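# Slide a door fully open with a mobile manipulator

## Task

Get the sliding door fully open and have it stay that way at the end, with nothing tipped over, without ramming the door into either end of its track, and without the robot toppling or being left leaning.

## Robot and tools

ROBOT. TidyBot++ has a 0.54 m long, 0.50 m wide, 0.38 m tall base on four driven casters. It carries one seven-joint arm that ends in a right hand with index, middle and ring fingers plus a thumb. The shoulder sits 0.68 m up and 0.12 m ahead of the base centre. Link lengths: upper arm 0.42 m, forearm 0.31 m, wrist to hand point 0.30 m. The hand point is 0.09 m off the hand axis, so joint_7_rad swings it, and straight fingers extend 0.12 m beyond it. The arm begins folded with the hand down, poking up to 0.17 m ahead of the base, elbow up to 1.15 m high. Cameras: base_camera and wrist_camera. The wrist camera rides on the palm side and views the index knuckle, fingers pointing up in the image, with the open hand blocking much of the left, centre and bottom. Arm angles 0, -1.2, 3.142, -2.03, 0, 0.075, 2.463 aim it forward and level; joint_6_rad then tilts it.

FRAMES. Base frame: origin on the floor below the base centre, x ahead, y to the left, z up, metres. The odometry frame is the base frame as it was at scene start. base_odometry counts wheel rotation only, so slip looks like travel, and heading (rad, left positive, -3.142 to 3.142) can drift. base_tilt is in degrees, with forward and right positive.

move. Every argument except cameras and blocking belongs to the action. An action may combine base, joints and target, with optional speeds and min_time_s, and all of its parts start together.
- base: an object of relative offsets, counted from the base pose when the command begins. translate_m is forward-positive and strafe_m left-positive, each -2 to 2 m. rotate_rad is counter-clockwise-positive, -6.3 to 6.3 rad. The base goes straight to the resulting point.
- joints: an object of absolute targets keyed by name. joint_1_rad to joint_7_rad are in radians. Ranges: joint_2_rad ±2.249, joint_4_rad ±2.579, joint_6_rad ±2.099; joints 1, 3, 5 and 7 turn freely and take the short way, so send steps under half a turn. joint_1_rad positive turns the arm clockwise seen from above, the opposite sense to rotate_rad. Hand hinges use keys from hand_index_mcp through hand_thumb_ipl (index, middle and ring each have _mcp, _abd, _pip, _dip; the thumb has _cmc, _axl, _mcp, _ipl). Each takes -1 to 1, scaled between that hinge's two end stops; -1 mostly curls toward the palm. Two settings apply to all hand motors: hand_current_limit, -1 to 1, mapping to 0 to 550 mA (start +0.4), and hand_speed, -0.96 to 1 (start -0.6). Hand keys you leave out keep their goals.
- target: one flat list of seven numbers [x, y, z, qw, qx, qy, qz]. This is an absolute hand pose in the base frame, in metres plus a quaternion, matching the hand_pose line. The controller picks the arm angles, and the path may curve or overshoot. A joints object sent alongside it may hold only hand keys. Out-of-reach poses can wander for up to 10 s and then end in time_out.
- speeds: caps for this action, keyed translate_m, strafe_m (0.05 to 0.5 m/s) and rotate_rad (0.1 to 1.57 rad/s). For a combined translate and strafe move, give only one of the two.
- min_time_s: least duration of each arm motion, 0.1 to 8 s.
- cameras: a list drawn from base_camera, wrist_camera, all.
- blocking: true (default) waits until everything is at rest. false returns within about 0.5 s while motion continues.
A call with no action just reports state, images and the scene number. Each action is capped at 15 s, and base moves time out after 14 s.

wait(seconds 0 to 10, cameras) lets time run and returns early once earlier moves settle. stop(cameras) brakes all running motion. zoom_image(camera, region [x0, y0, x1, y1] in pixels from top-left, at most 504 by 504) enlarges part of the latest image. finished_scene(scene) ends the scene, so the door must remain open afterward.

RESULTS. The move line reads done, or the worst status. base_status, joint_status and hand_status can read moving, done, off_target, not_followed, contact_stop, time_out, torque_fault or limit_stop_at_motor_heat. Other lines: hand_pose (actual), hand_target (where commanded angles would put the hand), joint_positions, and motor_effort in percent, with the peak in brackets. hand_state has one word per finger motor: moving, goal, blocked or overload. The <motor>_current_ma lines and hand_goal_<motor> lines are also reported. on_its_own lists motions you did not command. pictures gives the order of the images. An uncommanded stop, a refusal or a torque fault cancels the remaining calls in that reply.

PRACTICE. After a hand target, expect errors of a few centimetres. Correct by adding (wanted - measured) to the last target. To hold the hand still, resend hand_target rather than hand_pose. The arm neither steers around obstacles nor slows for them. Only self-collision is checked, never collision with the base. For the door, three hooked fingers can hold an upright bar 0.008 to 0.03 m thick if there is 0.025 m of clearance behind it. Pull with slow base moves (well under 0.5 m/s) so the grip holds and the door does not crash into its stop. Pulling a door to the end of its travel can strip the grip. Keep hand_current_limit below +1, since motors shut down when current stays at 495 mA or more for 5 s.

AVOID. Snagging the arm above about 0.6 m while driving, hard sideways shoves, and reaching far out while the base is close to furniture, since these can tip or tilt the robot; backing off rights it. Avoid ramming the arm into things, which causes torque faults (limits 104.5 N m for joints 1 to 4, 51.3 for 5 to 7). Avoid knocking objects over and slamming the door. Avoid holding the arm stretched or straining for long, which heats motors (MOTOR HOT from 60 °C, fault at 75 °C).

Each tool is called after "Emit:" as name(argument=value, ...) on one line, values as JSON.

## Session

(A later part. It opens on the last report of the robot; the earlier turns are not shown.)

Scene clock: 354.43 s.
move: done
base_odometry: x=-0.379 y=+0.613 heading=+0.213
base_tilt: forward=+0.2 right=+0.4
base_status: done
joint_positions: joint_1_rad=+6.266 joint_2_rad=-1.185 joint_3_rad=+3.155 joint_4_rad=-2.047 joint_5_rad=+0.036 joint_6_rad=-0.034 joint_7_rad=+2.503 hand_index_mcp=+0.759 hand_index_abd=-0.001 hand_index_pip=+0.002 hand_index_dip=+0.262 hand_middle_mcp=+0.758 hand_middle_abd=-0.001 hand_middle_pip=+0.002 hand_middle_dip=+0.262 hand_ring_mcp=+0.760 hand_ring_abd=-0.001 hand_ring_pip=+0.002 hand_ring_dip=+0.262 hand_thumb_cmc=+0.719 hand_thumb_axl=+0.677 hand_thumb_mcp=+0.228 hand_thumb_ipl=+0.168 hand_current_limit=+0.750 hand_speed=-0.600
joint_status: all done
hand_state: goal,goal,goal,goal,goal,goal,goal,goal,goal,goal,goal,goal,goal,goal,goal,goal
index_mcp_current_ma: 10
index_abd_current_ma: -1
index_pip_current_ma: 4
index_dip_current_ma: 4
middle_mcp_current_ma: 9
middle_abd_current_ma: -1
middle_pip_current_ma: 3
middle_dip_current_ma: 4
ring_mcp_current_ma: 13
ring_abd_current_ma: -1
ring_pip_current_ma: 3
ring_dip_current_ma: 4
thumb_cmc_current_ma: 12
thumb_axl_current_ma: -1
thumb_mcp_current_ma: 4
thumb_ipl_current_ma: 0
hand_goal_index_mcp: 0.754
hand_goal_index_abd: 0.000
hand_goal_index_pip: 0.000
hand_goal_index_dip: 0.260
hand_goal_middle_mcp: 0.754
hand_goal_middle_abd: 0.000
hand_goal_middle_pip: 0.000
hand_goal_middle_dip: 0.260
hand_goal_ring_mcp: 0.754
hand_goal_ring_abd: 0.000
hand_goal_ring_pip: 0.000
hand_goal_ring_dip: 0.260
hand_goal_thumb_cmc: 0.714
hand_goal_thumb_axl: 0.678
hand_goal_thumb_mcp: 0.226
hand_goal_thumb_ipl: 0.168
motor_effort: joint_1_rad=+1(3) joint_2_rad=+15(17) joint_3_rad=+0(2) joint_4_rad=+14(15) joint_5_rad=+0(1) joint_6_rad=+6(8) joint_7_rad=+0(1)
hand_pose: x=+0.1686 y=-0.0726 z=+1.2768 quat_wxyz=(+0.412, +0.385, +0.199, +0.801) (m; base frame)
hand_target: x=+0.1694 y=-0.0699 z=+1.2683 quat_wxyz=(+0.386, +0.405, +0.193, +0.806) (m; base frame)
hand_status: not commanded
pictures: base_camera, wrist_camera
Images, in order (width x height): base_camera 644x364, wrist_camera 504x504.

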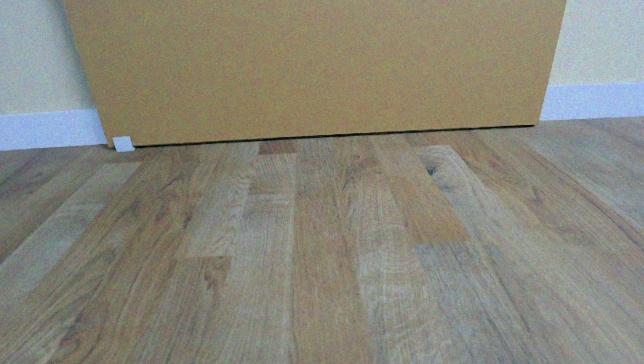

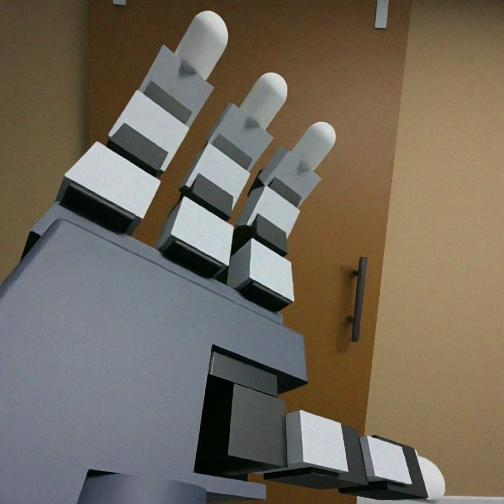

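Emit:
move(base={"rotate_rad": 1.596}, speeds={"rotate_rad": 0.8})

Emit:
move(base={"translate_m": -0.9}, cameras=["all"])

Emit:
move(target=[0.42, -0.26, 1.02, 0.5, 0.5, 0.5, -0.5], joints={"hand_index_pip": -0.74, "hand_middle_pip": -0.74, "hand_ring_pip": -0.74, "hand_index_dip": 0.69, "hand_middle_dip": 0.69, "hand_ring_dip": 0.69}, min_time_s=3, cameras=["all"])

Scene clock: 384.10 s.
move: done
base_odometry: x=-0.379 y=+0.613 heading=+1.808
base_tilt: forward=+0.2 right=+0.5
base_status: done
joint_positions: joint_1_rad=+6.267 joint_2_rad=-1.185 joint_3_rad=+3.155 joint_4_rad=-2.047 joint_5_rad=+0.036 joint_6_rad=-0.034 joint_7_rad=+2.503 hand_index_mcp=+0.759 hand_index_abd=-0.001 hand_index_pip=+0.002 hand_index_dip=+0.262 hand_middle_mcp=+0.758 hand_middle_abd=-0.001 hand_middle_pip=+0.002 hand_middle_dip=+0.262 hand_ring_mcp=+0.760 hand_ring_abd=-0.001 hand_ring_pip=+0.002 hand_ring_dip=+0.262 hand_thumb_cmc=+0.719 hand_thumb_axl=+0.677 hand_thumb_mcp=+0.228 hand_thumb_ipl=+0.168 hand_current_limit=+0.750 hand_speed=-0.600
joint_status: not commanded
hand_state: goal,goal,goal,goal,goal,goal,goal,goal,goal,goal,goal,goal,goal,goal,goal,goal
index_mcp_current_ma: 10
index_abd_current_ma: -1
index_pip_current_ma: 4
index_dip_current_ma: 4
middle_mcp_current_ma: 9
middle_abd_current_ma: -1
middle_pip_current_ma: 3
middle_dip_current_ma: 4
ring_mcp_current_ma: 13
ring_abd_current_ma: -1
ring_pip_current_ma: 3
ring_dip_current_ma: 4
thumb_cmc_current_ma: 12
thumb_axl_current_ma: -1
thumb_mcp_current_ma: 4
thumb_ipl_current_ma: 0
hand_goal_index_mcp: 0.754
hand_goal_index_abd: 0.000
hand_goal_index_pip: 0.000
hand_goal_index_dip: 0.260
hand_goal_middle_mcp: 0.754
hand_goal_middle_abd: 0.000
hand_goal_middle_pip: 0.000
hand_goal_middle_dip: 0.260
hand_goal_ring_mcp: 0.754
hand_goal_ring_abd: 0.000
hand_goal_ring_pip: 0.000
hand_goal_ring_dip: 0.260
hand_goal_thumb_cmc: 0.714
hand_goal_thumb_axl: 0.678
hand_goal_thumb_mcp: 0.226
hand_goal_thumb_ipl: 0.168
motor_effort: joint_1_rad=+1(2) joint_2_rad=+15(15) joint_3_rad=+1(1) joint_4_rad=+14(14) joint_5_rad=+0(1) joint_6_rad=+7(7) joint_7_rad=+1(1)
hand_pose: x=+0.1686 y=-0.0726 z=+1.2768 quat_wxyz=(+0.412, +0.385, +0.199, +0.801) (m; base frame)
hand_target: x=+0.1694 y=-0.0699 z=+1.2683 quat_wxyz=(+0.386, +0.405, +0.193, +0.806) (m; base frame)
hand_status: not commanded
pictures: none

Scene clock: 387.23 s.
move: done
base_odometry: x=-0.167 y=-0.262 heading=+1.809
base_tilt: forward=+0.2 right=+0.5
base_status: done
joint_positions: joint_1_rad=+6.267 joint_2_rad=-1.188 joint_3_rad=+3.155 joint_4_rad=-2.046 joint_5_rad=+0.036 joint_6_rad=-0.037 joint_7_rad=+2.503 hand_index_mcp=+0.759 hand_index_abd=-0.001 hand_index_pip=+0.002 hand_index_dip=+0.262 hand_middle_mcp=+0.758 hand_middle_abd=-0.001 hand_middle_pip=+0.002 hand_middle_dip=+0.262 hand_ring_mcp=+0.760 hand_ring_abd=-0.001 hand_ring_pip=+0.002 hand_ring_dip=+0.262 hand_thumb_cmc=+0.719 hand_thumb_axl=+0.677 hand_thumb_mcp=+0.228 hand_thumb_ipl=+0.168 hand_current_limit=+0.750 hand_speed=-0.600
joint_status: not commanded
hand_state: goal,goal,goal,goal,goal,goal,goal,goal,goal,goal,goal,goal,goal,goal,goal,goal
index_mcp_current_ma: 10
index_abd_current_ma: -1
index_pip_current_ma: 4
index_dip_current_ma: 4
middle_mcp_current_ma: 9
middle_abd_current_ma: -1
middle_pip_current_ma: 3
middle_dip_current_ma: 4
ring_mcp_current_ma: 13
ring_abd_current_ma: -1
ring_pip_current_ma: 3
ring_dip_current_ma: 4
thumb_cmc_current_ma: 12
thumb_axl_current_ma: -1
thumb_mcp_current_ma: 4
thumb_ipl_current_ma: 0
hand_goal_index_mcp: 0.754
hand_goal_index_abd: 0.000
hand_goal_index_pip: 0.000
hand_goal_index_dip: 0.260
hand_goal_middle_mcp: 0.754
hand_goal_middle_abd: 0.000
hand_goal_middle_pip: 0.000
hand_goal_middle_dip: 0.260
hand_goal_ring_mcp: 0.754
hand_goal_ring_abd: 0.000
hand_goal_ring_pip: 0.000
hand_goal_ring_dip: 0.260
hand_goal_thumb_cmc: 0.714
hand_goal_thumb_axl: 0.678
hand_goal_thumb_mcp: 0.226
hand_goal_thumb_ipl: 0.168
motor_effort: joint_1_rad=+1(1) joint_2_rad=+15(16) joint_3_rad=+0(1) joint_4_rad=+14(16) joint_5_rad=+0(1) joint_6_rad=+7(8) joint_7_rad=+0(1)
hand_pose: x=+0.1670 y=-0.0727 z=+1.2767 quat_wxyz=(+0.413, +0.385, +0.198, +0.801) (m; base frame)
hand_target: x=+0.1694 y=-0.0699 z=+1.2683 quat_wxyz=(+0.386, +0.405, +0.193, +0.806) (m; base frame)
hand_status: not commanded
pictures: base_camera, wrist_camera
Images, in order (width x height): base_camera 644x364, wrist_camera 504x504.

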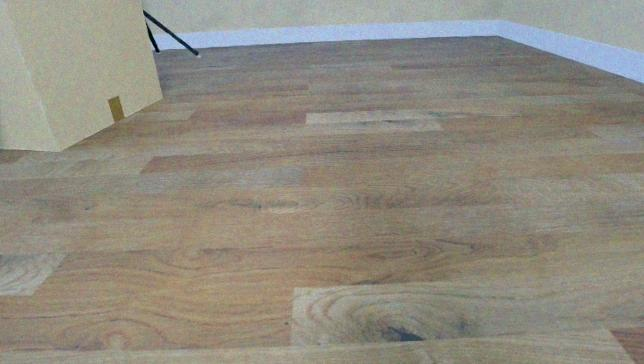

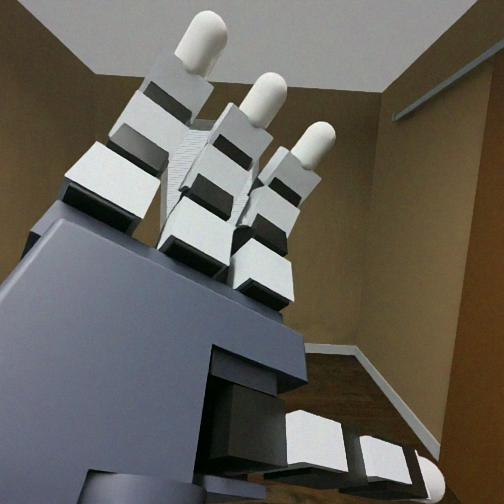

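Scene clock: 390.93 s.
move: done
base_odometry: x=-0.167 y=-0.262 heading=+1.809
base_tilt: forward=+0.2 right=+0.5
base_status: not commanded
joint_positions: joint_1_rad=+6.379 joint_2_rad=-0.206 joint_3_rad=+2.923 joint_4_rad=-2.052 joint_5_rad=+1.451 joint_6_rad=-1.610 joint_7_rad=+2.787 hand_index_mcp=+0.758 hand_index_abd=-0.001 hand_index_pip=-0.738 hand_index_dip=+0.687 hand_middle_mcp=+0.757 hand_middle_abd=-0.001 hand_middle_pip=-0.738 hand_middle_dip=+0.688 hand_ring_mcp=+0.758 hand_ring_abd=-0.001 hand_ring_pip=-0.738 hand_ring_dip=+0.688 hand_thumb_cmc=+0.719 hand_thumb_axl=+0.677 hand_thumb_mcp=+0.226 hand_thumb_ipl=+0.168 hand_current_limit=+0.750 hand_speed=-0.600
joint_status: all done
hand_state: goal,goal,goal,goal,goal,goal,goal,goal,goal,goal,goal,goal,goal,goal,goal,goal
index_mcp_current_ma: 7
index_abd_current_ma: -1
index_pip_current_ma: 4
index_dip_current_ma: -5
middle_mcp_current_ma: 7
middle_abd_current_ma: -1
middle_pip_current_ma: 4
middle_dip_current_ma: -4
ring_mcp_current_ma: 10
ring_abd_current_ma: -1
ring_pip_current_ma: 4
ring_dip_current_ma: -4
thumb_cmc_current_ma: 10
thumb_axl_current_ma: -1
thumb_mcp_current_ma: 0
thumb_ipl_current_ma: 0
hand_goal_index_mcp: 0.754
hand_goal_index_abd: 0.000
hand_goal_index_pip: -0.740
hand_goal_index_dip: 0.690
hand_goal_middle_mcp: 0.754
hand_goal_middle_abd: 0.000
hand_goal_middle_pip: -0.740
hand_goal_middle_dip: 0.690
hand_goal_ring_mcp: 0.754
hand_goal_ring_abd: 0.000
hand_goal_ring_pip: -0.740
hand_goal_ring_dip: 0.690
hand_goal_thumb_cmc: 0.714
hand_goal_thumb_axl: 0.678
hand_goal_thumb_mcp: 0.226
hand_goal_thumb_ipl: 0.168
motor_effort: joint_1_rad=+1(1) joint_2_rad=-8(17) joint_3_rad=+0(1) joint_4_rad=+13(18) joint_5_rad=+9(9) joint_6_rad=-3(8) joint_7_rad=+0(1)
hand_pose: x=+0.4284 y=-0.2575 z=+1.0166 quat_wxyz=(+0.513, +0.521, +0.508, -0.455) (m; base frame)
hand_target: x=+0.4200 y=-0.2600 z=+1.0200 quat_wxyz=(+0.500, +0.500, +0.500, -0.500) (m; base frame)
hand_status: done (0.009 m and 6.0 deg from the pose sent, 0.406 m and 168.9 deg at the start)
pictures: base_camera, wrist_camera
Images, in order (width x height): base_camera 644x364, wrist_camera 504x504.

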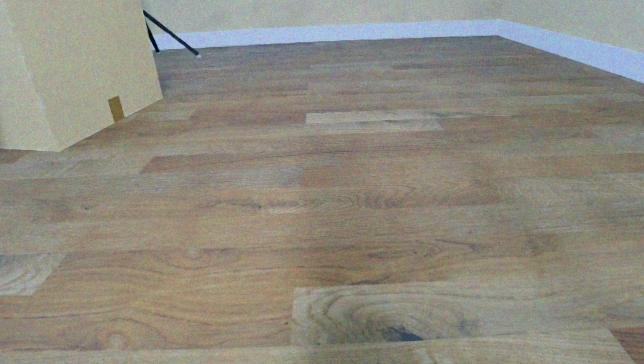

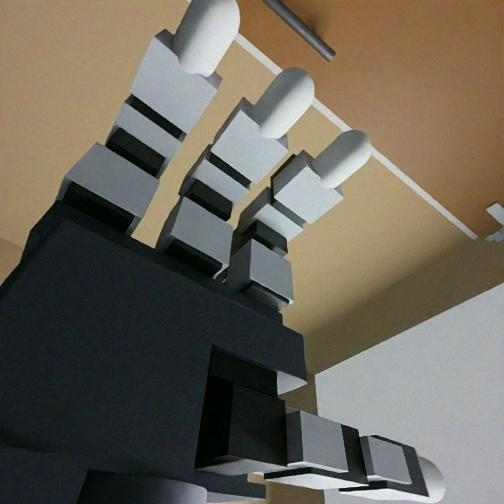

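Emit:
move(base={"strafe_m": -0.45}, speeds={"strafe_m": 0.25}, cameras=["wrist_camera"])

Scene clock: 400.07 s.
move: done
base_odometry: x=+0.270 y=-0.156 heading=+1.809
base_tilt: forward=+0.2 right=+0.5
base_status: done
joint_positions: joint_1_rad=+6.383 joint_2_rad=-0.206 joint_3_rad=+2.917 joint_4_rad=-2.052 joint_5_rad=+1.453 joint_6_rad=-1.614 joint_7_rad=+2.787 hand_index_mcp=+0.757 hand_index_abd=-0.001 hand_index_pip=-0.738 hand_index_dip=+0.687 hand_middle_mcp=+0.757 hand_middle_abd=-0.001 hand_middle_pip=-0.738 hand_middle_dip=+0.688 hand_ring_mcp=+0.757 hand_ring_abd=-0.001 hand_ring_pip=-0.738 hand_ring_dip=+0.688 hand_thumb_cmc=+0.718 hand_thumb_axl=+0.677 hand_thumb_mcp=+0.226 hand_thumb_ipl=+0.168 hand_current_limit=+0.750 hand_speed=-0.600
joint_status: not commanded
hand_state: goal,goal,goal,goal,goal,goal,goal,goal,goal,goal,goal,goal,goal,goal,goal,goal
index_mcp_current_ma: 5
index_abd_current_ma: -1
index_pip_current_ma: 4
index_dip_current_ma: -5
middle_mcp_current_ma: 5
middle_abd_current_ma: -1
middle_pip_current_ma: 4
middle_dip_current_ma: -4
ring_mcp_current_ma: 7
ring_abd_current_ma: -1
ring_pip_current_ma: 4
ring_dip_current_ma: -4
thumb_cmc_current_ma: 9
thumb_axl_current_ma: -1
thumb_mcp_current_ma: 0
thumb_ipl_current_ma: 0
hand_goal_index_mcp: 0.754
hand_goal_index_abd: 0.000
hand_goal_index_pip: -0.740
hand_goal_index_dip: 0.690
hand_goal_middle_mcp: 0.754
hand_goal_middle_abd: 0.000
hand_goal_middle_pip: -0.740
hand_goal_middle_dip: 0.690
hand_goal_ring_mcp: 0.754
hand_goal_ring_abd: 0.000
hand_goal_ring_pip: -0.740
hand_goal_ring_dip: 0.690
hand_goal_thumb_cmc: 0.714
hand_goal_thumb_axl: 0.678
hand_goal_thumb_mcp: 0.226
hand_goal_thumb_ipl: 0.168
motor_effort: joint_1_rad=+1(2) joint_2_rad=-8(8) joint_3_rad=+0(1) joint_4_rad=+13(13) joint_5_rad=+8(9) joint_6_rad=-4(4) joint_7_rad=+0(0)
hand_pose: x=+0.4280 y=-0.2567 z=+1.0176 quat_wxyz=(+0.513, +0.520, +0.507, -0.457) (m; base frame)
hand_target: x=+0.4200 y=-0.2600 z=+1.0200 quat_wxyz=(+0.500, +0.500, +0.500, -0.500) (m; base frame)
hand_status: not commanded
pictures: wrist_camera
Images, in order (width x height): wrist_camera 504x504.

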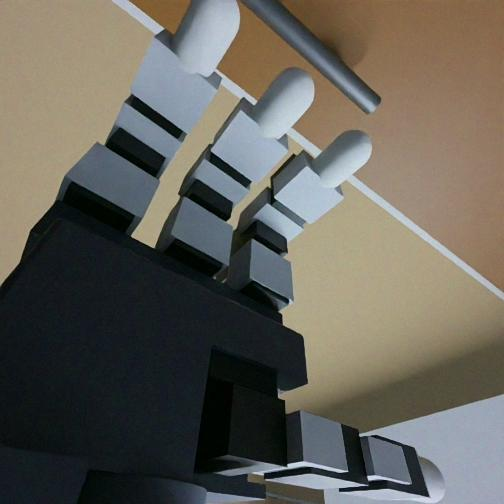

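Emit:
move(base={"strafe_m": -0.16, "translate_m": -0.05}, speeds={"strafe_m": 0.15}, cameras=["wrist_camera"])

Scene clock: 406.90 s.
move: done
base_odometry: x=+0.438 y=-0.167 heading=+1.809
base_tilt: forward=+0.2 right=+0.5
base_status: done
joint_positions: joint_1_rad=+6.384 joint_2_rad=-0.205 joint_3_rad=+2.915 joint_4_rad=-2.053 joint_5_rad=+1.453 joint_6_rad=-1.614 joint_7_rad=+2.787 hand_index_mcp=+0.756 hand_index_abd=-0.001 hand_index_pip=-0.738 hand_index_dip=+0.687 hand_middle_mcp=+0.756 hand_middle_abd=-0.001 hand_middle_pip=-0.738 hand_middle_dip=+0.688 hand_ring_mcp=+0.757 hand_ring_abd=-0.001 hand_ring_pip=-0.738 hand_ring_dip=+0.688 hand_thumb_cmc=+0.718 hand_thumb_axl=+0.677 hand_thumb_mcp=+0.226 hand_thumb_ipl=+0.168 hand_current_limit=+0.750 hand_speed=-0.600
joint_status: not commanded
hand_state: goal,goal,goal,goal,goal,goal,goal,goal,goal,goal,goal,goal,goal,goal,goal,goal
index_mcp_current_ma: 5
index_abd_current_ma: -1
index_pip_current_ma: 4
index_dip_current_ma: -5
middle_mcp_current_ma: 5
middle_abd_current_ma: -1
middle_pip_current_ma: 4
middle_dip_current_ma: -4
ring_mcp_current_ma: 7
ring_abd_current_ma: -1
ring_pip_current_ma: 4
ring_dip_current_ma: -4
thumb_cmc_current_ma: 8
thumb_axl_current_ma: -1
thumb_mcp_current_ma: 0
thumb_ipl_current_ma: 0
hand_goal_index_mcp: 0.754
hand_goal_index_abd: 0.000
hand_goal_index_pip: -0.740
hand_goal_index_dip: 0.690
hand_goal_middle_mcp: 0.754
hand_goal_middle_abd: 0.000
hand_goal_middle_pip: -0.740
hand_goal_middle_dip: 0.690
hand_goal_ring_mcp: 0.754
hand_goal_ring_abd: 0.000
hand_goal_ring_pip: -0.740
hand_goal_ring_dip: 0.690
hand_goal_thumb_cmc: 0.714
hand_goal_thumb_axl: 0.678
hand_goal_thumb_mcp: 0.226
hand_goal_thumb_ipl: 0.168
motor_effort: joint_1_rad=+1(2) joint_2_rad=-8(9) joint_3_rad=+0(1) joint_4_rad=+13(13) joint_5_rad=+9(9) joint_6_rad=-3(4) joint_7_rad=+0(0)
hand_pose: x=+0.4282 y=-0.2564 z=+1.0175 quat_wxyz=(+0.513, +0.520, +0.507, -0.457) (m; base frame)
hand_target: x=+0.4200 y=-0.2600 z=+1.0200 quat_wxyz=(+0.500, +0.500, +0.500, -0.500) (m; base frame)
hand_status: not commanded
pictures: wrist_camera
Images, in order (width x height): wrist_camera 504x504.

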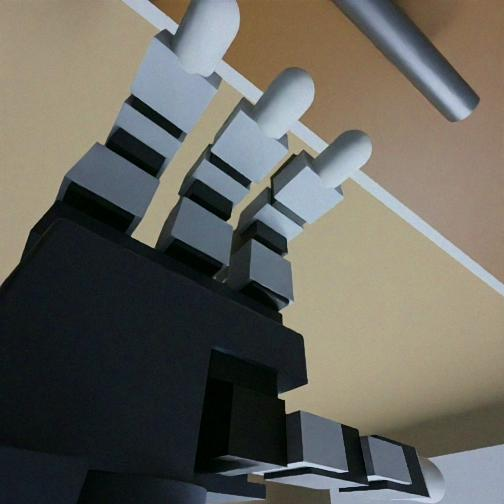

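Emit:
move(base={"strafe_m": -0.08}, speeds={"strafe_m": 0.08}, cameras=["wrist_camera"])

Emit:
move(base={"translate_m": 0.08}, speeds={"translate_m": 0.08}, cameras=["wrist_camera"])

Scene clock: 411.70 s.
move: done
base_odometry: x=+0.516 y=-0.148 heading=+1.809
base_tilt: forward=+0.2 right=+0.5
base_status: done
joint_positions: joint_1_rad=+6.385 joint_2_rad=-0.205 joint_3_rad=+2.914 joint_4_rad=-2.053 joint_5_rad=+1.454 joint_6_rad=-1.615 joint_7_rad=+2.787 hand_index_mcp=+0.756 hand_index_abd=-0.001 hand_index_pip=-0.738 hand_index_dip=+0.687 hand_middle_mcp=+0.756 hand_middle_abd=-0.001 hand_middle_pip=-0.738 hand_middle_dip=+0.688 hand_ring_mcp=+0.757 hand_ring_abd=-0.001 hand_ring_pip=-0.738 hand_ring_dip=+0.688 hand_thumb_cmc=+0.718 hand_thumb_axl=+0.677 hand_thumb_mcp=+0.226 hand_thumb_ipl=+0.168 hand_current_limit=+0.750 hand_speed=-0.600
joint_status: not commanded
hand_state: goal,goal,goal,goal,goal,goal,goal,goal,goal,goal,goal,goal,goal,goal,goal,goal
index_mcp_current_ma: 5
index_abd_current_ma: -1
index_pip_current_ma: 4
index_dip_current_ma: -5
middle_mcp_current_ma: 4
middle_abd_current_ma: -1
middle_pip_current_ma: 4
middle_dip_current_ma: -4
ring_mcp_current_ma: 6
ring_abd_current_ma: -1
ring_pip_current_ma: 4
ring_dip_current_ma: -4
thumb_cmc_current_ma: 8
thumb_axl_current_ma: -1
thumb_mcp_current_ma: 0
thumb_ipl_current_ma: 0
hand_goal_index_mcp: 0.754
hand_goal_index_abd: 0.000
hand_goal_index_pip: -0.740
hand_goal_index_dip: 0.690
hand_goal_middle_mcp: 0.754
hand_goal_middle_abd: 0.000
hand_goal_middle_pip: -0.740
hand_goal_middle_dip: 0.690
hand_goal_ring_mcp: 0.754
hand_goal_ring_abd: 0.000
hand_goal_ring_pip: -0.740
hand_goal_ring_dip: 0.690
hand_goal_thumb_cmc: 0.714
hand_goal_thumb_axl: 0.678
hand_goal_thumb_mcp: 0.226
hand_goal_thumb_ipl: 0.168
motor_effort: joint_1_rad=+1(1) joint_2_rad=-8(10) joint_3_rad=-1(1) joint_4_rad=+13(13) joint_5_rad=+8(9) joint_6_rad=-3(4) joint_7_rad=+0(0)
hand_pose: x=+0.4283 y=-0.2561 z=+1.0175 quat_wxyz=(+0.514, +0.519, +0.507, -0.457) (m; base frame)
hand_target: x=+0.4200 y=-0.2600 z=+1.0200 quat_wxyz=(+0.500, +0.500, +0.500, -0.500) (m; base frame)
hand_status: not commanded
pictures: wrist_camera
Images, in order (width x height): wrist_camera 504x504.

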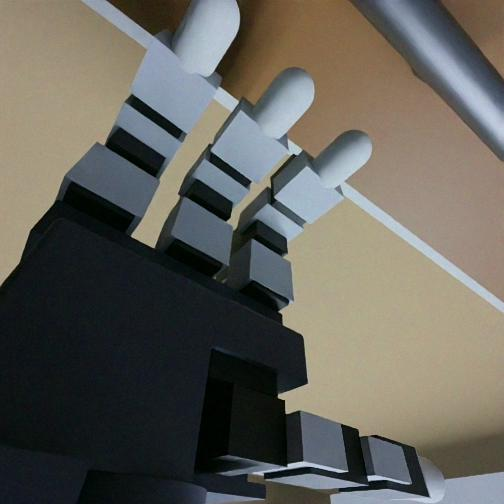

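Scene clock: 413.27 s.
move: done
base_odometry: x=+0.497 y=-0.070 heading=+1.808
base_tilt: forward=+0.2 right=+0.4
base_status: done
joint_positions: joint_1_rad=+6.385 joint_2_rad=-0.200 joint_3_rad=+2.914 joint_4_rad=-2.054 joint_5_rad=+1.454 joint_6_rad=-1.617 joint_7_rad=+2.787 hand_index_mcp=+0.756 hand_index_abd=-0.001 hand_index_pip=-0.738 hand_index_dip=+0.687 hand_middle_mcp=+0.756 hand_middle_abd=-0.001 hand_middle_pip=-0.738 hand_middle_dip=+0.688 hand_ring_mcp=+0.757 hand_ring_abd=-0.001 hand_ring_pip=-0.738 hand_ring_dip=+0.688 hand_thumb_cmc=+0.718 hand_thumb_axl=+0.677 hand_thumb_mcp=+0.226 hand_thumb_ipl=+0.168 hand_current_limit=+0.750 hand_speed=-0.600
joint_status: not commanded
hand_state: goal,goal,goal,goal,goal,goal,goal,goal,goal,goal,goal,goal,goal,goal,goal,goal
index_mcp_current_ma: 4
index_abd_current_ma: -1
index_pip_current_ma: 4
index_dip_current_ma: -5
middle_mcp_current_ma: 4
middle_abd_current_ma: -1
middle_pip_current_ma: 4
middle_dip_current_ma: -4
ring_mcp_current_ma: 6
ring_abd_current_ma: -1
ring_pip_current_ma: 4
ring_dip_current_ma: -4
thumb_cmc_current_ma: 7
thumb_axl_current_ma: -1
thumb_mcp_current_ma: 0
thumb_ipl_current_ma: 0
hand_goal_index_mcp: 0.754
hand_goal_index_abd: 0.000
hand_goal_index_pip: -0.740
hand_goal_index_dip: 0.690
hand_goal_middle_mcp: 0.754
hand_goal_middle_abd: 0.000
hand_goal_middle_pip: -0.740
hand_goal_middle_dip: 0.690
hand_goal_ring_mcp: 0.754
hand_goal_ring_abd: 0.000
hand_goal_ring_pip: -0.740
hand_goal_ring_dip: 0.690
hand_goal_thumb_cmc: 0.714
hand_goal_thumb_axl: 0.678
hand_goal_thumb_mcp: 0.226
hand_goal_thumb_ipl: 0.168
motor_effort: joint_1_rad=+1(1) joint_2_rad=-8(10) joint_3_rad=+0(1) joint_4_rad=+13(13) joint_5_rad=+8(9) joint_6_rad=-3(4) joint_7_rad=+0(0)
hand_pose: x=+0.4293 y=-0.2564 z=+1.0160 quat_wxyz=(+0.512, +0.518, +0.508, -0.459) (m; base frame)
hand_target: x=+0.4200 y=-0.2600 z=+1.0200 quat_wxyz=(+0.500, +0.500, +0.500, -0.500) (m; base frame)
hand_status: not commanded
pictures: wrist_camera
Images, in order (width x height): wrist_camera 504x504.

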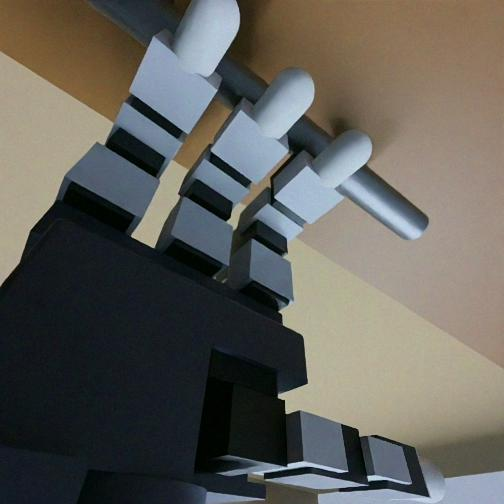

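Emit:
move(base={"translate_m": -0.08}, speeds={"translate_m": 0.1})

Emit:
move(base={"strafe_m": -0.055}, speeds={"strafe_m": 0.05}, cameras=["wrist_camera"])

Emit:
move(base={"translate_m": 0.05}, speeds={"translate_m": 0.06}, cameras=["wrist_camera"])

Scene clock: 420.17 s.
move: done
base_odometry: x=+0.516 y=-0.148 heading=+1.809
base_tilt: forward=+0.2 right=+0.5
base_status: done
joint_positions: joint_1_rad=+6.385 joint_2_rad=-0.196 joint_3_rad=+2.914 joint_4_rad=-2.054 joint_5_rad=+1.455 joint_6_rad=-1.619 joint_7_rad=+2.787 hand_index_mcp=+0.756 hand_index_abd=-0.001 hand_index_pip=-0.738 hand_index_dip=+0.687 hand_middle_mcp=+0.756 hand_middle_abd=-0.001 hand_middle_pip=-0.738 hand_middle_dip=+0.688 hand_ring_mcp=+0.757 hand_ring_abd=-0.001 hand_ring_pip=-0.738 hand_ring_dip=+0.688 hand_thumb_cmc=+0.717 hand_thumb_axl=+0.677 hand_thumb_mcp=+0.226 hand_thumb_ipl=+0.168 hand_current_limit=+0.750 hand_speed=-0.600
joint_status: not commanded
hand_state: goal,goal,goal,goal,goal,goal,goal,goal,goal,goal,goal,goal,goal,goal,goal,goal
index_mcp_current_ma: 4
index_abd_current_ma: -1
index_pip_current_ma: 4
index_dip_current_ma: -5
middle_mcp_current_ma: 4
middle_abd_current_ma: -1
middle_pip_current_ma: 4
middle_dip_current_ma: -4
ring_mcp_current_ma: 6
ring_abd_current_ma: -1
ring_pip_current_ma: 4
ring_dip_current_ma: -4
thumb_cmc_current_ma: 6
thumb_axl_current_ma: -1
thumb_mcp_current_ma: 0
thumb_ipl_current_ma: 0
hand_goal_index_mcp: 0.754
hand_goal_index_abd: 0.000
hand_goal_index_pip: -0.740
hand_goal_index_dip: 0.690
hand_goal_middle_mcp: 0.754
hand_goal_middle_abd: 0.000
hand_goal_middle_pip: -0.740
hand_goal_middle_dip: 0.690
hand_goal_ring_mcp: 0.754
hand_goal_ring_abd: 0.000
hand_goal_ring_pip: -0.740
hand_goal_ring_dip: 0.690
hand_goal_thumb_cmc: 0.714
hand_goal_thumb_axl: 0.678
hand_goal_thumb_mcp: 0.226
hand_goal_thumb_ipl: 0.168
motor_effort: joint_1_rad=+1(1) joint_2_rad=-8(11) joint_3_rad=+0(1) joint_4_rad=+13(13) joint_5_rad=+8(9) joint_6_rad=-3(4) joint_7_rad=+0(0)
hand_pose: x=+0.4301 y=-0.2568 z=+1.0147 quat_wxyz=(+0.511, +0.517, +0.509, -0.461) (m; base frame)
hand_target: x=+0.4200 y=-0.2600 z=+1.0200 quat_wxyz=(+0.500, +0.500, +0.500, -0.500) (m; base frame)
hand_status: not commanded
pictures: none

Scene clock: 421.77 s.
move: done
base_odometry: x=+0.569 y=-0.135 heading=+1.809
base_tilt: forward=+0.2 right=+0.5
base_status: done
joint_positions: joint_1_rad=+6.385 joint_2_rad=-0.196 joint_3_rad=+2.913 joint_4_rad=-2.054 joint_5_rad=+1.455 joint_6_rad=-1.619 joint_7_rad=+2.787 hand_index_mcp=+0.756 hand_index_abd=-0.001 hand_index_pip=-0.738 hand_index_dip=+0.687 hand_middle_mcp=+0.756 hand_middle_abd=-0.001 hand_middle_pip=-0.738 hand_middle_dip=+0.688 hand_ring_mcp=+0.757 hand_ring_abd=-0.001 hand_ring_pip=-0.738 hand_ring_dip=+0.688 hand_thumb_cmc=+0.717 hand_thumb_axl=+0.677 hand_thumb_mcp=+0.226 hand_thumb_ipl=+0.168 hand_current_limit=+0.750 hand_speed=-0.600
joint_status: not commanded
hand_state: goal,goal,goal,goal,goal,goal,goal,goal,goal,goal,goal,goal,goal,goal,goal,goal
index_mcp_current_ma: 4
index_abd_current_ma: -1
index_pip_current_ma: 4
index_dip_current_ma: -5
middle_mcp_current_ma: 4
middle_abd_current_ma: -1
middle_pip_current_ma: 4
middle_dip_current_ma: -4
ring_mcp_current_ma: 6
ring_abd_current_ma: -1
ring_pip_current_ma: 4
ring_dip_current_ma: -4
thumb_cmc_current_ma: 6
thumb_axl_current_ma: -1
thumb_mcp_current_ma: 0
thumb_ipl_current_ma: 0
hand_goal_index_mcp: 0.754
hand_goal_index_abd: 0.000
hand_goal_index_pip: -0.740
hand_goal_index_dip: 0.690
hand_goal_middle_mcp: 0.754
hand_goal_middle_abd: 0.000
hand_goal_middle_pip: -0.740
hand_goal_middle_dip: 0.690
hand_goal_ring_mcp: 0.754
hand_goal_ring_abd: 0.000
hand_goal_ring_pip: -0.740
hand_goal_ring_dip: 0.690
hand_goal_thumb_cmc: 0.714
hand_goal_thumb_axl: 0.678
hand_goal_thumb_mcp: 0.226
hand_goal_thumb_ipl: 0.168
motor_effort: joint_1_rad=+1(2) joint_2_rad=-8(9) joint_3_rad=+0(1) joint_4_rad=+13(13) joint_5_rad=+8(9) joint_6_rad=-3(4) joint_7_rad=+0(0)
hand_pose: x=+0.4302 y=-0.2566 z=+1.0148 quat_wxyz=(+0.511, +0.517, +0.509, -0.461) (m; base frame)
hand_target: x=+0.4200 y=-0.2600 z=+1.0200 quat_wxyz=(+0.500, +0.500, +0.500, -0.500) (m; base frame)
hand_status: not commanded
pictures: wrist_camera
Images, in order (width x height): wrist_camera 504x504.

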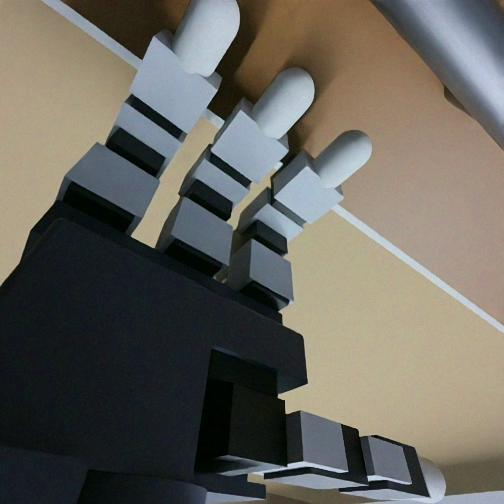

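Scene clock: 423.37 s.
move: done
base_odometry: x=+0.557 y=-0.086 heading=+1.809
base_tilt: forward=+0.2 right=+0.5
base_status: done
joint_positions: joint_1_rad=+6.391 joint_2_rad=-0.196 joint_3_rad=+2.913 joint_4_rad=-2.056 joint_5_rad=+1.455 joint_6_rad=-1.632 joint_7_rad=+2.789 hand_index_mcp=+0.756 hand_index_abd=-0.001 hand_index_pip=-0.738 hand_index_dip=+0.687 hand_middle_mcp=+0.757 hand_middle_abd=-0.001 hand_middle_pip=-0.738 hand_middle_dip=+0.688 hand_ring_mcp=+0.773 hand_ring_abd=-0.001 hand_ring_pip=-0.729 hand_ring_dip=+0.694 hand_thumb_cmc=+0.717 hand_thumb_axl=+0.677 hand_thumb_mcp=+0.226 hand_thumb_ipl=+0.168 hand_current_limit=+0.750 hand_speed=-0.600
joint_status: not commanded
hand_state: goal,goal,goal,goal,goal,goal,goal,goal,goal,goal,goal,goal,goal,goal,goal,goal
index_mcp_current_ma: 4
index_abd_current_ma: -1
index_pip_current_ma: 4
index_dip_current_ma: -5
middle_mcp_current_ma: 6
middle_abd_current_ma: -1
middle_pip_current_ma: 4
middle_dip_current_ma: -3
ring_mcp_current_ma: 56
ring_abd_current_ma: -1
ring_pip_current_ma: 26
ring_dip_current_ma: 9
thumb_cmc_current_ma: 6
thumb_axl_current_ma: -1
thumb_mcp_current_ma: 0
thumb_ipl_current_ma: 0
hand_goal_index_mcp: 0.754
hand_goal_index_abd: 0.000
hand_goal_index_pip: -0.740
hand_goal_index_dip: 0.690
hand_goal_middle_mcp: 0.754
hand_goal_middle_abd: 0.000
hand_goal_middle_pip: -0.740
hand_goal_middle_dip: 0.690
hand_goal_ring_mcp: 0.754
hand_goal_ring_abd: 0.000
hand_goal_ring_pip: -0.740
hand_goal_ring_dip: 0.690
hand_goal_thumb_cmc: 0.714
hand_goal_thumb_axl: 0.678
hand_goal_thumb_mcp: 0.226
hand_goal_thumb_ipl: 0.168
motor_effort: joint_1_rad=+0(1) joint_2_rad=-8(10) joint_3_rad=-1(2) joint_4_rad=+13(13) joint_5_rad=+9(9) joint_6_rad=-2(4) joint_7_rad=+0(0)
hand_pose: x=+0.4249 y=-0.2595 z=+1.0151 quat_wxyz=(+0.507, +0.520, +0.504, -0.468) (m; base frame)
hand_target: x=+0.4200 y=-0.2600 z=+1.0200 quat_wxyz=(+0.500, +0.500, +0.500, -0.500) (m; base frame)
hand_status: not commanded
pictures: wrist_camera
Images, in order (width x height): wrist_camera 504x504.

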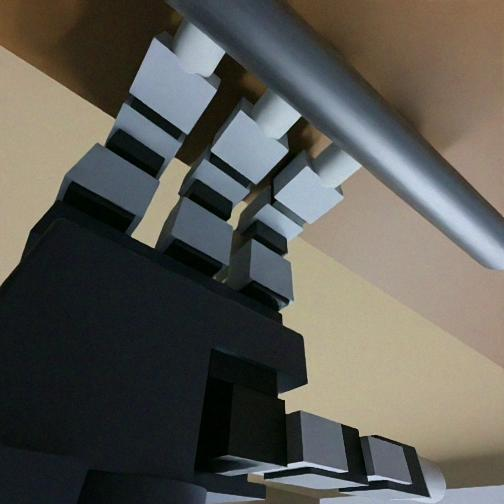

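Emit:
move(base={"translate_m": -0.02}, speeds={"translate_m": 0.1})

Emit:
move(base={"strafe_m": -0.012}, speeds={"strafe_m": 0.05})

Emit:
move(base={"translate_m": 0.05}, speeds={"translate_m": 0.06}, cameras=["wrist_camera"])

Scene clock: 428.20 s.
move: done
base_odometry: x=+0.562 y=-0.106 heading=+1.809
base_tilt: forward=+0.2 right=+0.5
base_status: done
joint_positions: joint_1_rad=+6.391 joint_2_rad=-0.194 joint_3_rad=+2.913 joint_4_rad=-2.057 joint_5_rad=+1.456 joint_6_rad=-1.632 joint_7_rad=+2.789 hand_index_mcp=+0.756 hand_index_abd=-0.001 hand_index_pip=-0.738 hand_index_dip=+0.687 hand_middle_mcp=+0.756 hand_middle_abd=-0.001 hand_middle_pip=-0.738 hand_middle_dip=+0.688 hand_ring_mcp=+0.758 hand_ring_abd=-0.001 hand_ring_pip=-0.737 hand_ring_dip=+0.693 hand_thumb_cmc=+0.717 hand_thumb_axl=+0.677 hand_thumb_mcp=+0.226 hand_thumb_ipl=+0.168 hand_current_limit=+0.750 hand_speed=-0.600
joint_status: not commanded
hand_state: goal,goal,goal,goal,goal,goal,goal,goal,goal,goal,goal,goal,goal,goal,goal,goal
index_mcp_current_ma: 4
index_abd_current_ma: -1
index_pip_current_ma: 4
index_dip_current_ma: -5
middle_mcp_current_ma: 4
middle_abd_current_ma: -1
middle_pip_current_ma: 4
middle_dip_current_ma: -3
ring_mcp_current_ma: 8
ring_abd_current_ma: -1
ring_pip_current_ma: 5
ring_dip_current_ma: 5
thumb_cmc_current_ma: 6
thumb_axl_current_ma: -1
thumb_mcp_current_ma: 0
thumb_ipl_current_ma: 0
hand_goal_index_mcp: 0.754
hand_goal_index_abd: 0.000
hand_goal_index_pip: -0.740
hand_goal_index_dip: 0.690
hand_goal_middle_mcp: 0.754
hand_goal_middle_abd: 0.000
hand_goal_middle_pip: -0.740
hand_goal_middle_dip: 0.690
hand_goal_ring_mcp: 0.754
hand_goal_ring_abd: 0.000
hand_goal_ring_pip: -0.740
hand_goal_ring_dip: 0.690
hand_goal_thumb_cmc: 0.714
hand_goal_thumb_axl: 0.678
hand_goal_thumb_mcp: 0.226
hand_goal_thumb_ipl: 0.168
motor_effort: joint_1_rad=+1(1) joint_2_rad=-8(11) joint_3_rad=+0(1) joint_4_rad=+13(13) joint_5_rad=+8(9) joint_6_rad=-2(5) joint_7_rad=+0(0)
hand_pose: x=+0.4256 y=-0.2596 z=+1.0144 quat_wxyz=(+0.506, +0.519, +0.505, -0.469) (m; base frame)
hand_target: x=+0.4200 y=-0.2600 z=+1.0200 quat_wxyz=(+0.500, +0.500, +0.500, -0.500) (m; base frame)
hand_status: not commanded
pictures: none

Scene clock: 429.20 s.
move: done
base_odometry: x=+0.574 y=-0.103 heading=+1.809
base_tilt: forward=+0.2 right=+0.5
base_status: done
joint_positions: joint_1_rad=+6.391 joint_2_rad=-0.194 joint_3_rad=+2.911 joint_4_rad=-2.058 joint_5_rad=+1.456 joint_6_rad=-1.635 joint_7_rad=+2.789 hand_index_mcp=+0.754 hand_index_abd=+0.001 hand_index_pip=-0.746 hand_index_dip=+0.687 hand_middle_mcp=+0.756 hand_middle_abd=-0.001 hand_middle_pip=-0.738 hand_middle_dip=+0.688 hand_ring_mcp=+0.757 hand_ring_abd=-0.001 hand_ring_pip=-0.737 hand_ring_dip=+0.692 hand_thumb_cmc=+0.717 hand_thumb_axl=+0.677 hand_thumb_mcp=+0.226 hand_thumb_ipl=+0.168 hand_current_limit=+0.750 hand_speed=-0.600
joint_status: not commanded
hand_state: goal,goal,goal,goal,goal,goal,goal,goal,goal,goal,goal,goal,goal,goal,goal,goal
index_mcp_current_ma: 0
index_abd_current_ma: 1
index_pip_current_ma: -13
index_dip_current_ma: -5
middle_mcp_current_ma: 4
middle_abd_current_ma: -1
middle_pip_current_ma: 4
middle_dip_current_ma: -3
ring_mcp_current_ma: 6
ring_abd_current_ma: -1
ring_pip_current_ma: 5
ring_dip_current_ma: 4
thumb_cmc_current_ma: 6
thumb_axl_current_ma: -1
thumb_mcp_current_ma: 0
thumb_ipl_current_ma: 0
hand_goal_index_mcp: 0.754
hand_goal_index_abd: 0.000
hand_goal_index_pip: -0.740
hand_goal_index_dip: 0.690
hand_goal_middle_mcp: 0.754
hand_goal_middle_abd: 0.000
hand_goal_middle_pip: -0.740
hand_goal_middle_dip: 0.690
hand_goal_ring_mcp: 0.754
hand_goal_ring_abd: 0.000
hand_goal_ring_pip: -0.740
hand_goal_ring_dip: 0.690
hand_goal_thumb_cmc: 0.714
hand_goal_thumb_axl: 0.678
hand_goal_thumb_mcp: 0.226
hand_goal_thumb_ipl: 0.168
motor_effort: joint_1_rad=+1(2) joint_2_rad=-8(9) joint_3_rad=+0(2) joint_4_rad=+13(14) joint_5_rad=+9(10) joint_6_rad=-3(4) joint_7_rad=+0(1)
hand_pose: x=+0.4253 y=-0.2590 z=+1.0144 quat_wxyz=(+0.506, +0.518, +0.505, -0.470) (m; base frame)
hand_target: x=+0.4200 y=-0.2600 z=+1.0200 quat_wxyz=(+0.500, +0.500, +0.500, -0.500) (m; base frame)
hand_status: not commanded
pictures: none

Scene clock: 430.53 s.
move: done
base_odometry: x=+0.562 y=-0.054 heading=+1.809
base_tilt: forward=+0.2 right=+0.4
base_status: done
joint_positions: joint_1_rad=+6.391 joint_2_rad=-0.194 joint_3_rad=+2.911 joint_4_rad=-2.058 joint_5_rad=+1.456 joint_6_rad=-1.635 joint_7_rad=+2.789 hand_index_mcp=+0.753 hand_index_abd=+0.006 hand_index_pip=-0.752 hand_index_dip=+0.687 hand_middle_mcp=+0.756 hand_middle_abd=-0.001 hand_middle_pip=-0.738 hand_middle_dip=+0.688 hand_ring_mcp=+0.757 hand_ring_abd=-0.001 hand_ring_pip=-0.737 hand_ring_dip=+0.692 hand_thumb_cmc=+0.717 hand_thumb_axl=+0.677 hand_thumb_mcp=+0.226 hand_thumb_ipl=+0.168 hand_current_limit=+0.750 hand_speed=-0.600
joint_status: not commanded
hand_state: goal,goal,goal,goal,goal,goal,goal,goal,goal,goal,goal,goal,goal,goal,goal,goal
index_mcp_current_ma: -2
index_abd_current_ma: 11
index_pip_current_ma: -31
index_dip_current_ma: -5
middle_mcp_current_ma: 4
middle_abd_current_ma: -1
middle_pip_current_ma: 4
middle_dip_current_ma: -3
ring_mcp_current_ma: 6
ring_abd_current_ma: -1
ring_pip_current_ma: 5
ring_dip_current_ma: 4
thumb_cmc_current_ma: 5
thumb_axl_current_ma: -1
thumb_mcp_current_ma: 0
thumb_ipl_current_ma: 0
hand_goal_index_mcp: 0.754
hand_goal_index_abd: 0.000
hand_goal_index_pip: -0.740
hand_goal_index_dip: 0.690
hand_goal_middle_mcp: 0.754
hand_goal_middle_abd: 0.000
hand_goal_middle_pip: -0.740
hand_goal_middle_dip: 0.690
hand_goal_ring_mcp: 0.754
hand_goal_ring_abd: 0.000
hand_goal_ring_pip: -0.740
hand_goal_ring_dip: 0.690
hand_goal_thumb_cmc: 0.714
hand_goal_thumb_axl: 0.678
hand_goal_thumb_mcp: 0.226
hand_goal_thumb_ipl: 0.168
motor_effort: joint_1_rad=+1(2) joint_2_rad=-8(9) joint_3_rad=+0(1) joint_4_rad=+13(13) joint_5_rad=+8(9) joint_6_rad=-2(4) joint_7_rad=+0(1)
hand_pose: x=+0.4254 y=-0.2589 z=+1.0144 quat_wxyz=(+0.506, +0.518, +0.505, -0.470) (m; base frame)
hand_target: x=+0.4200 y=-0.2600 z=+1.0200 quat_wxyz=(+0.500, +0.500, +0.500, -0.500) (m; base frame)
hand_status: not commanded
pictures: wrist_camera
Images, in order (width x height): wrist_camera 504x504.

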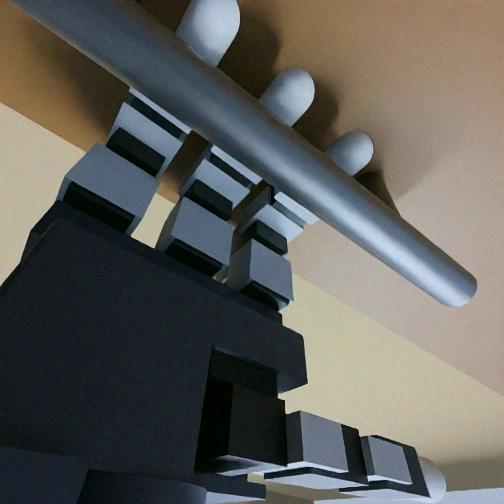

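Emit:
move(base={"strafe_m": 0.008, "translate_m": 0.04}, speeds={"translate_m": 0.06}, cameras=["wrist_camera"])

Scene clock: 434.20 s.
move: done
base_odometry: x=+0.545 y=-0.017 heading=+1.809
base_tilt: forward=+0.2 right=+0.4
base_status: done
joint_positions: joint_1_rad=+6.397 joint_2_rad=-0.194 joint_3_rad=+2.911 joint_4_rad=-2.063 joint_5_rad=+1.457 joint_6_rad=-1.653 joint_7_rad=+2.794 hand_index_mcp=+0.755 hand_index_abd=+0.001 hand_index_pip=-0.742 hand_index_dip=+0.687 hand_middle_mcp=+0.756 hand_middle_abd=-0.001 hand_middle_pip=-0.738 hand_middle_dip=+0.688 hand_ring_mcp=+0.772 hand_ring_abd=-0.001 hand_ring_pip=-0.737 hand_ring_dip=+0.692 hand_thumb_cmc=+0.717 hand_thumb_axl=+0.677 hand_thumb_mcp=+0.226 hand_thumb_ipl=+0.168 hand_current_limit=+0.750 hand_speed=-0.600
joint_status: not commanded
hand_state: goal,goal,goal,goal,goal,goal,goal,goal,goal,goal,goal,goal,goal,goal,goal,goal
index_mcp_current_ma: 1
index_abd_current_ma: 2
index_pip_current_ma: -4
index_dip_current_ma: -5
middle_mcp_current_ma: 3
middle_abd_current_ma: -1
middle_pip_current_ma: 4
middle_dip_current_ma: -3
ring_mcp_current_ma: 54
ring_abd_current_ma: -2
ring_pip_current_ma: 5
ring_dip_current_ma: 3
thumb_cmc_current_ma: 5
thumb_axl_current_ma: -1
thumb_mcp_current_ma: 0
thumb_ipl_current_ma: 0
hand_goal_index_mcp: 0.754
hand_goal_index_abd: 0.000
hand_goal_index_pip: -0.740
hand_goal_index_dip: 0.690
hand_goal_middle_mcp: 0.754
hand_goal_middle_abd: 0.000
hand_goal_middle_pip: -0.740
hand_goal_middle_dip: 0.690
hand_goal_ring_mcp: 0.754
hand_goal_ring_abd: 0.000
hand_goal_ring_pip: -0.740
hand_goal_ring_dip: 0.690
hand_goal_thumb_cmc: 0.714
hand_goal_thumb_axl: 0.678
hand_goal_thumb_mcp: 0.226
hand_goal_thumb_ipl: 0.168
motor_effort: joint_1_rad=+0(2) joint_2_rad=-8(9) joint_3_rad=-1(2) joint_4_rad=+14(15) joint_5_rad=+8(10) joint_6_rad=-1(4) joint_7_rad=+0(1)
hand_pose: x=+0.4183 y=-0.2623 z=+1.0141 quat_wxyz=(+0.500, +0.520, +0.500, -0.480) (m; base frame)
hand_target: x=+0.4200 y=-0.2600 z=+1.0200 quat_wxyz=(+0.500, +0.500, +0.500, -0.500) (m; base frame)
hand_status: not commanded
pictures: wrist_camera
Images, in order (width x height): wrist_camera 504x504.

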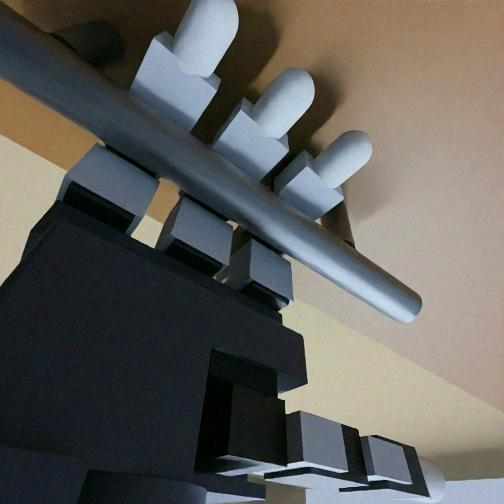

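Emit:
move(base={"translate_m": 0.10}, speeds={"translate_m": 0.06}, cameras=["all"])

Scene clock: 440.13 s.
move: done
base_odometry: x=+0.521 y=+0.080 heading=+1.808
base_tilt: forward=+0.2 right=+0.4
base_status: done
joint_positions: joint_1_rad=+6.443 joint_2_rad=-0.275 joint_3_rad=+2.917 joint_4_rad=-2.131 joint_5_rad=+1.417 joint_6_rad=-1.800 joint_7_rad=+2.819 hand_index_mcp=+0.726 hand_index_abd=+0.003 hand_index_pip=-0.789 hand_index_dip=+0.687 hand_middle_mcp=+0.764 hand_middle_abd=+0.004 hand_middle_pip=-0.797 hand_middle_dip=+0.688 hand_ring_mcp=+0.805 hand_ring_abd=+0.005 hand_ring_pip=-0.802 hand_ring_dip=+0.692 hand_thumb_cmc=+0.717 hand_thumb_axl=+0.677 hand_thumb_mcp=+0.226 hand_thumb_ipl=+0.168 hand_current_limit=+0.750 hand_speed=-0.600
joint_status: not commanded
hand_state: blocked,goal,blocked,goal,goal,goal,blocked,goal,blocked,goal,blocked,goal,goal,goal,goal,goal
index_mcp_current_ma: -91
index_abd_current_ma: 5
index_pip_current_ma: -165
index_dip_current_ma: -5
middle_mcp_current_ma: 27
middle_abd_current_ma: 7
middle_pip_current_ma: -197
middle_dip_current_ma: -3
ring_mcp_current_ma: 187
ring_abd_current_ma: 8
ring_pip_current_ma: -217
ring_dip_current_ma: 3
thumb_cmc_current_ma: 5
thumb_axl_current_ma: -1
thumb_mcp_current_ma: 0
thumb_ipl_current_ma: 0
hand_goal_index_mcp: 0.754
hand_goal_index_abd: 0.000
hand_goal_index_pip: -0.740
hand_goal_index_dip: 0.690
hand_goal_middle_mcp: 0.754
hand_goal_middle_abd: 0.000
hand_goal_middle_pip: -0.740
hand_goal_middle_dip: 0.690
hand_goal_ring_mcp: 0.754
hand_goal_ring_abd: 0.000
hand_goal_ring_pip: -0.740
hand_goal_ring_dip: 0.690
hand_goal_thumb_cmc: 0.714
hand_goal_thumb_axl: 0.678
hand_goal_thumb_mcp: 0.226
hand_goal_thumb_ipl: 0.168
motor_effort: joint_1_rad=-9(11) joint_2_rad=+11(13) joint_3_rad=-6(8) joint_4_rad=+24(26) joint_5_rad=+29(31) joint_6_rad=+31(35) joint_7_rad=-5(5)
hand_pose: x=+0.3251 y=-0.2819 z=+1.0140 quat_wxyz=(+0.447, +0.558, +0.445, -0.540) (m; base frame)
hand_target: x=+0.4200 y=-0.2600 z=+1.0200 quat_wxyz=(+0.500, +0.500, +0.500, -0.500) (m; base frame)
hand_status: not commanded
pictures: base_camera, wrist_camera
Images, in order (width x height): base_camera 644x364, wrist_camera 504x504.

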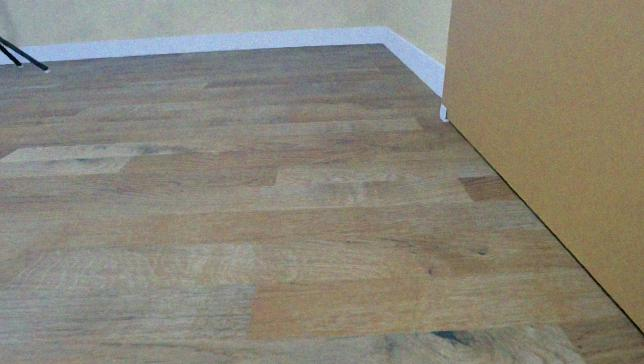

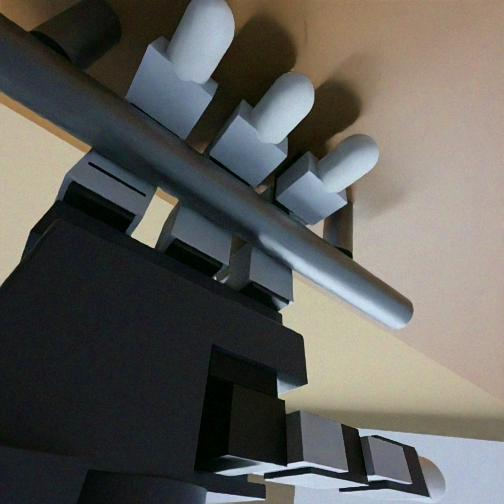

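Emit:
zoom_image(camera="base_camera", region=[400, 60, 520, 180])

Emit:
move(base={"translate_m": 0.05}, speeds={"translate_m": 0.05}, cameras=["all"])

Emit:
zoom_image(camera="base_camera", region=[400, 60, 520, 180])

Scaled by 4.200.

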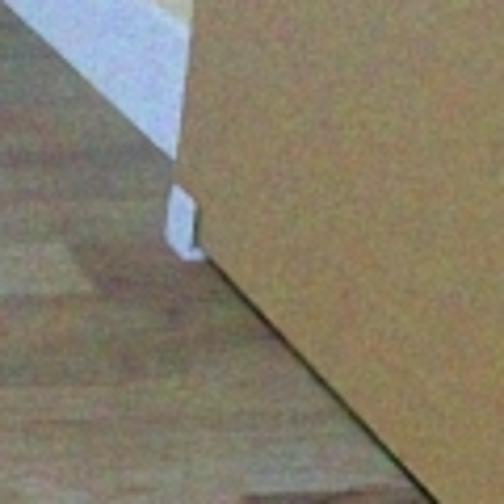

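Scene clock: 447.63 s.
move: time_out
base_odometry: x=+0.510 y=+0.126 heading=+1.809
base_tilt: forward=+0.2 right=+0.4
base_status: translate_m time_out (by the wheels' count: +0.048 of +0.050)
joint_positions: joint_1_rad=+6.475 joint_2_rad=-0.316 joint_3_rad=+2.936 joint_4_rad=-2.152 joint_5_rad=+1.398 joint_6_rad=-1.858 joint_7_rad=+2.828 hand_index_mcp=+0.702 hand_index_abd=+0.006 hand_index_pip=-0.824 hand_index_dip=+0.687 hand_middle_mcp=+0.751 hand_middle_abd=+0.006 hand_middle_pip=-0.834 hand_middle_dip=+0.688 hand_ring_mcp=+0.801 hand_ring_abd=+0.006 hand_ring_pip=-0.838 hand_ring_dip=+0.692 hand_thumb_cmc=+0.717 hand_thumb_axl=+0.677 hand_thumb_mcp=+0.226 hand_thumb_ipl=+0.168 hand_current_limit=+0.750 hand_speed=-0.600
joint_status: not commanded
hand_state: blocked,goal,blocked,goal,goal,goal,blocked,goal,blocked,goal,blocked,goal,goal,goal,goal,goal
index_mcp_current_ma: -188
index_abd_current_ma: 12
index_pip_current_ma: -315
index_dip_current_ma: -5
middle_mcp_current_ma: -5
middle_abd_current_ma: 12
middle_pip_current_ma: -358
middle_dip_current_ma: -3
ring_mcp_current_ma: 166
ring_abd_current_ma: 12
ring_pip_current_ma: -380
ring_dip_current_ma: 3
thumb_cmc_current_ma: 5
thumb_axl_current_ma: -1
thumb_mcp_current_ma: 0
thumb_ipl_current_ma: 0
hand_goal_index_mcp: 0.754
hand_goal_index_abd: 0.000
hand_goal_index_pip: -0.740
hand_goal_index_dip: 0.690
hand_goal_middle_mcp: 0.754
hand_goal_middle_abd: 0.000
hand_goal_middle_pip: -0.740
hand_goal_middle_dip: 0.690
hand_goal_ring_mcp: 0.754
hand_goal_ring_abd: 0.000
hand_goal_ring_pip: -0.740
hand_goal_ring_dip: 0.690
hand_goal_thumb_cmc: 0.714
hand_goal_thumb_axl: 0.678
hand_goal_thumb_mcp: 0.226
hand_goal_thumb_ipl: 0.168
motor_effort: joint_1_rad=-12(16) joint_2_rad=+16(22) joint_3_rad=-7(11) joint_4_rad=+25(29) joint_5_rad=+29(35) joint_6_rad=+40(51) joint_7_rad=-6(7)
hand_pose: x=+0.2768 y=-0.2911 z=+1.0144 quat_wxyz=(+0.416, +0.584, +0.412, -0.562) (m; base frame)
hand_target: x=+0.4200 y=-0.2600 z=+1.0200 quat_wxyz=(+0.500, +0.500, +0.500, -0.500) (m; base frame)
hand_status: not commanded
pictures: base_camera, wrist_camera
Images, in order (width x height): base_camera 644x364, wrist_camera 504x504.

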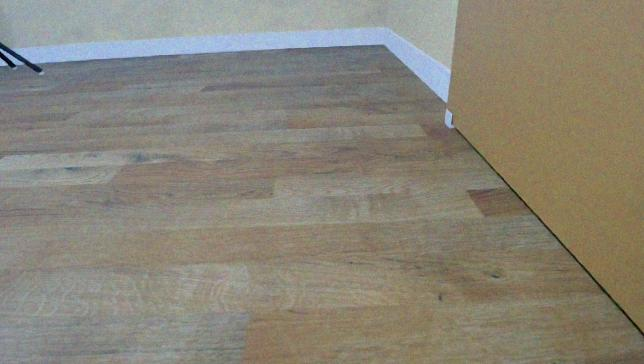

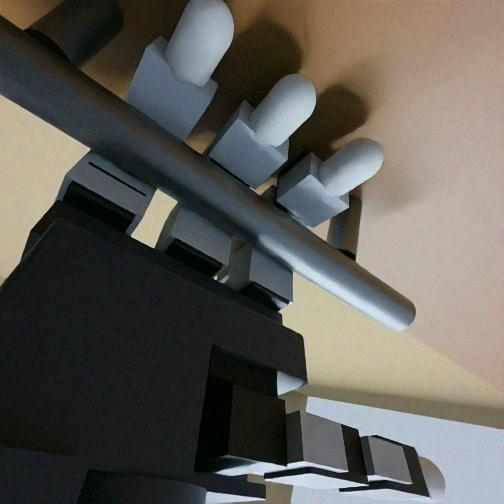

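Scaled by 4.200.

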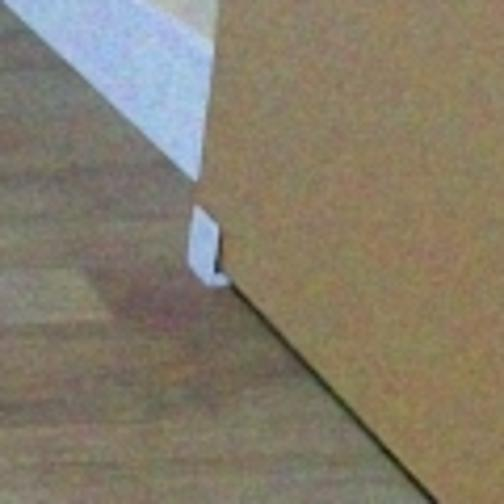

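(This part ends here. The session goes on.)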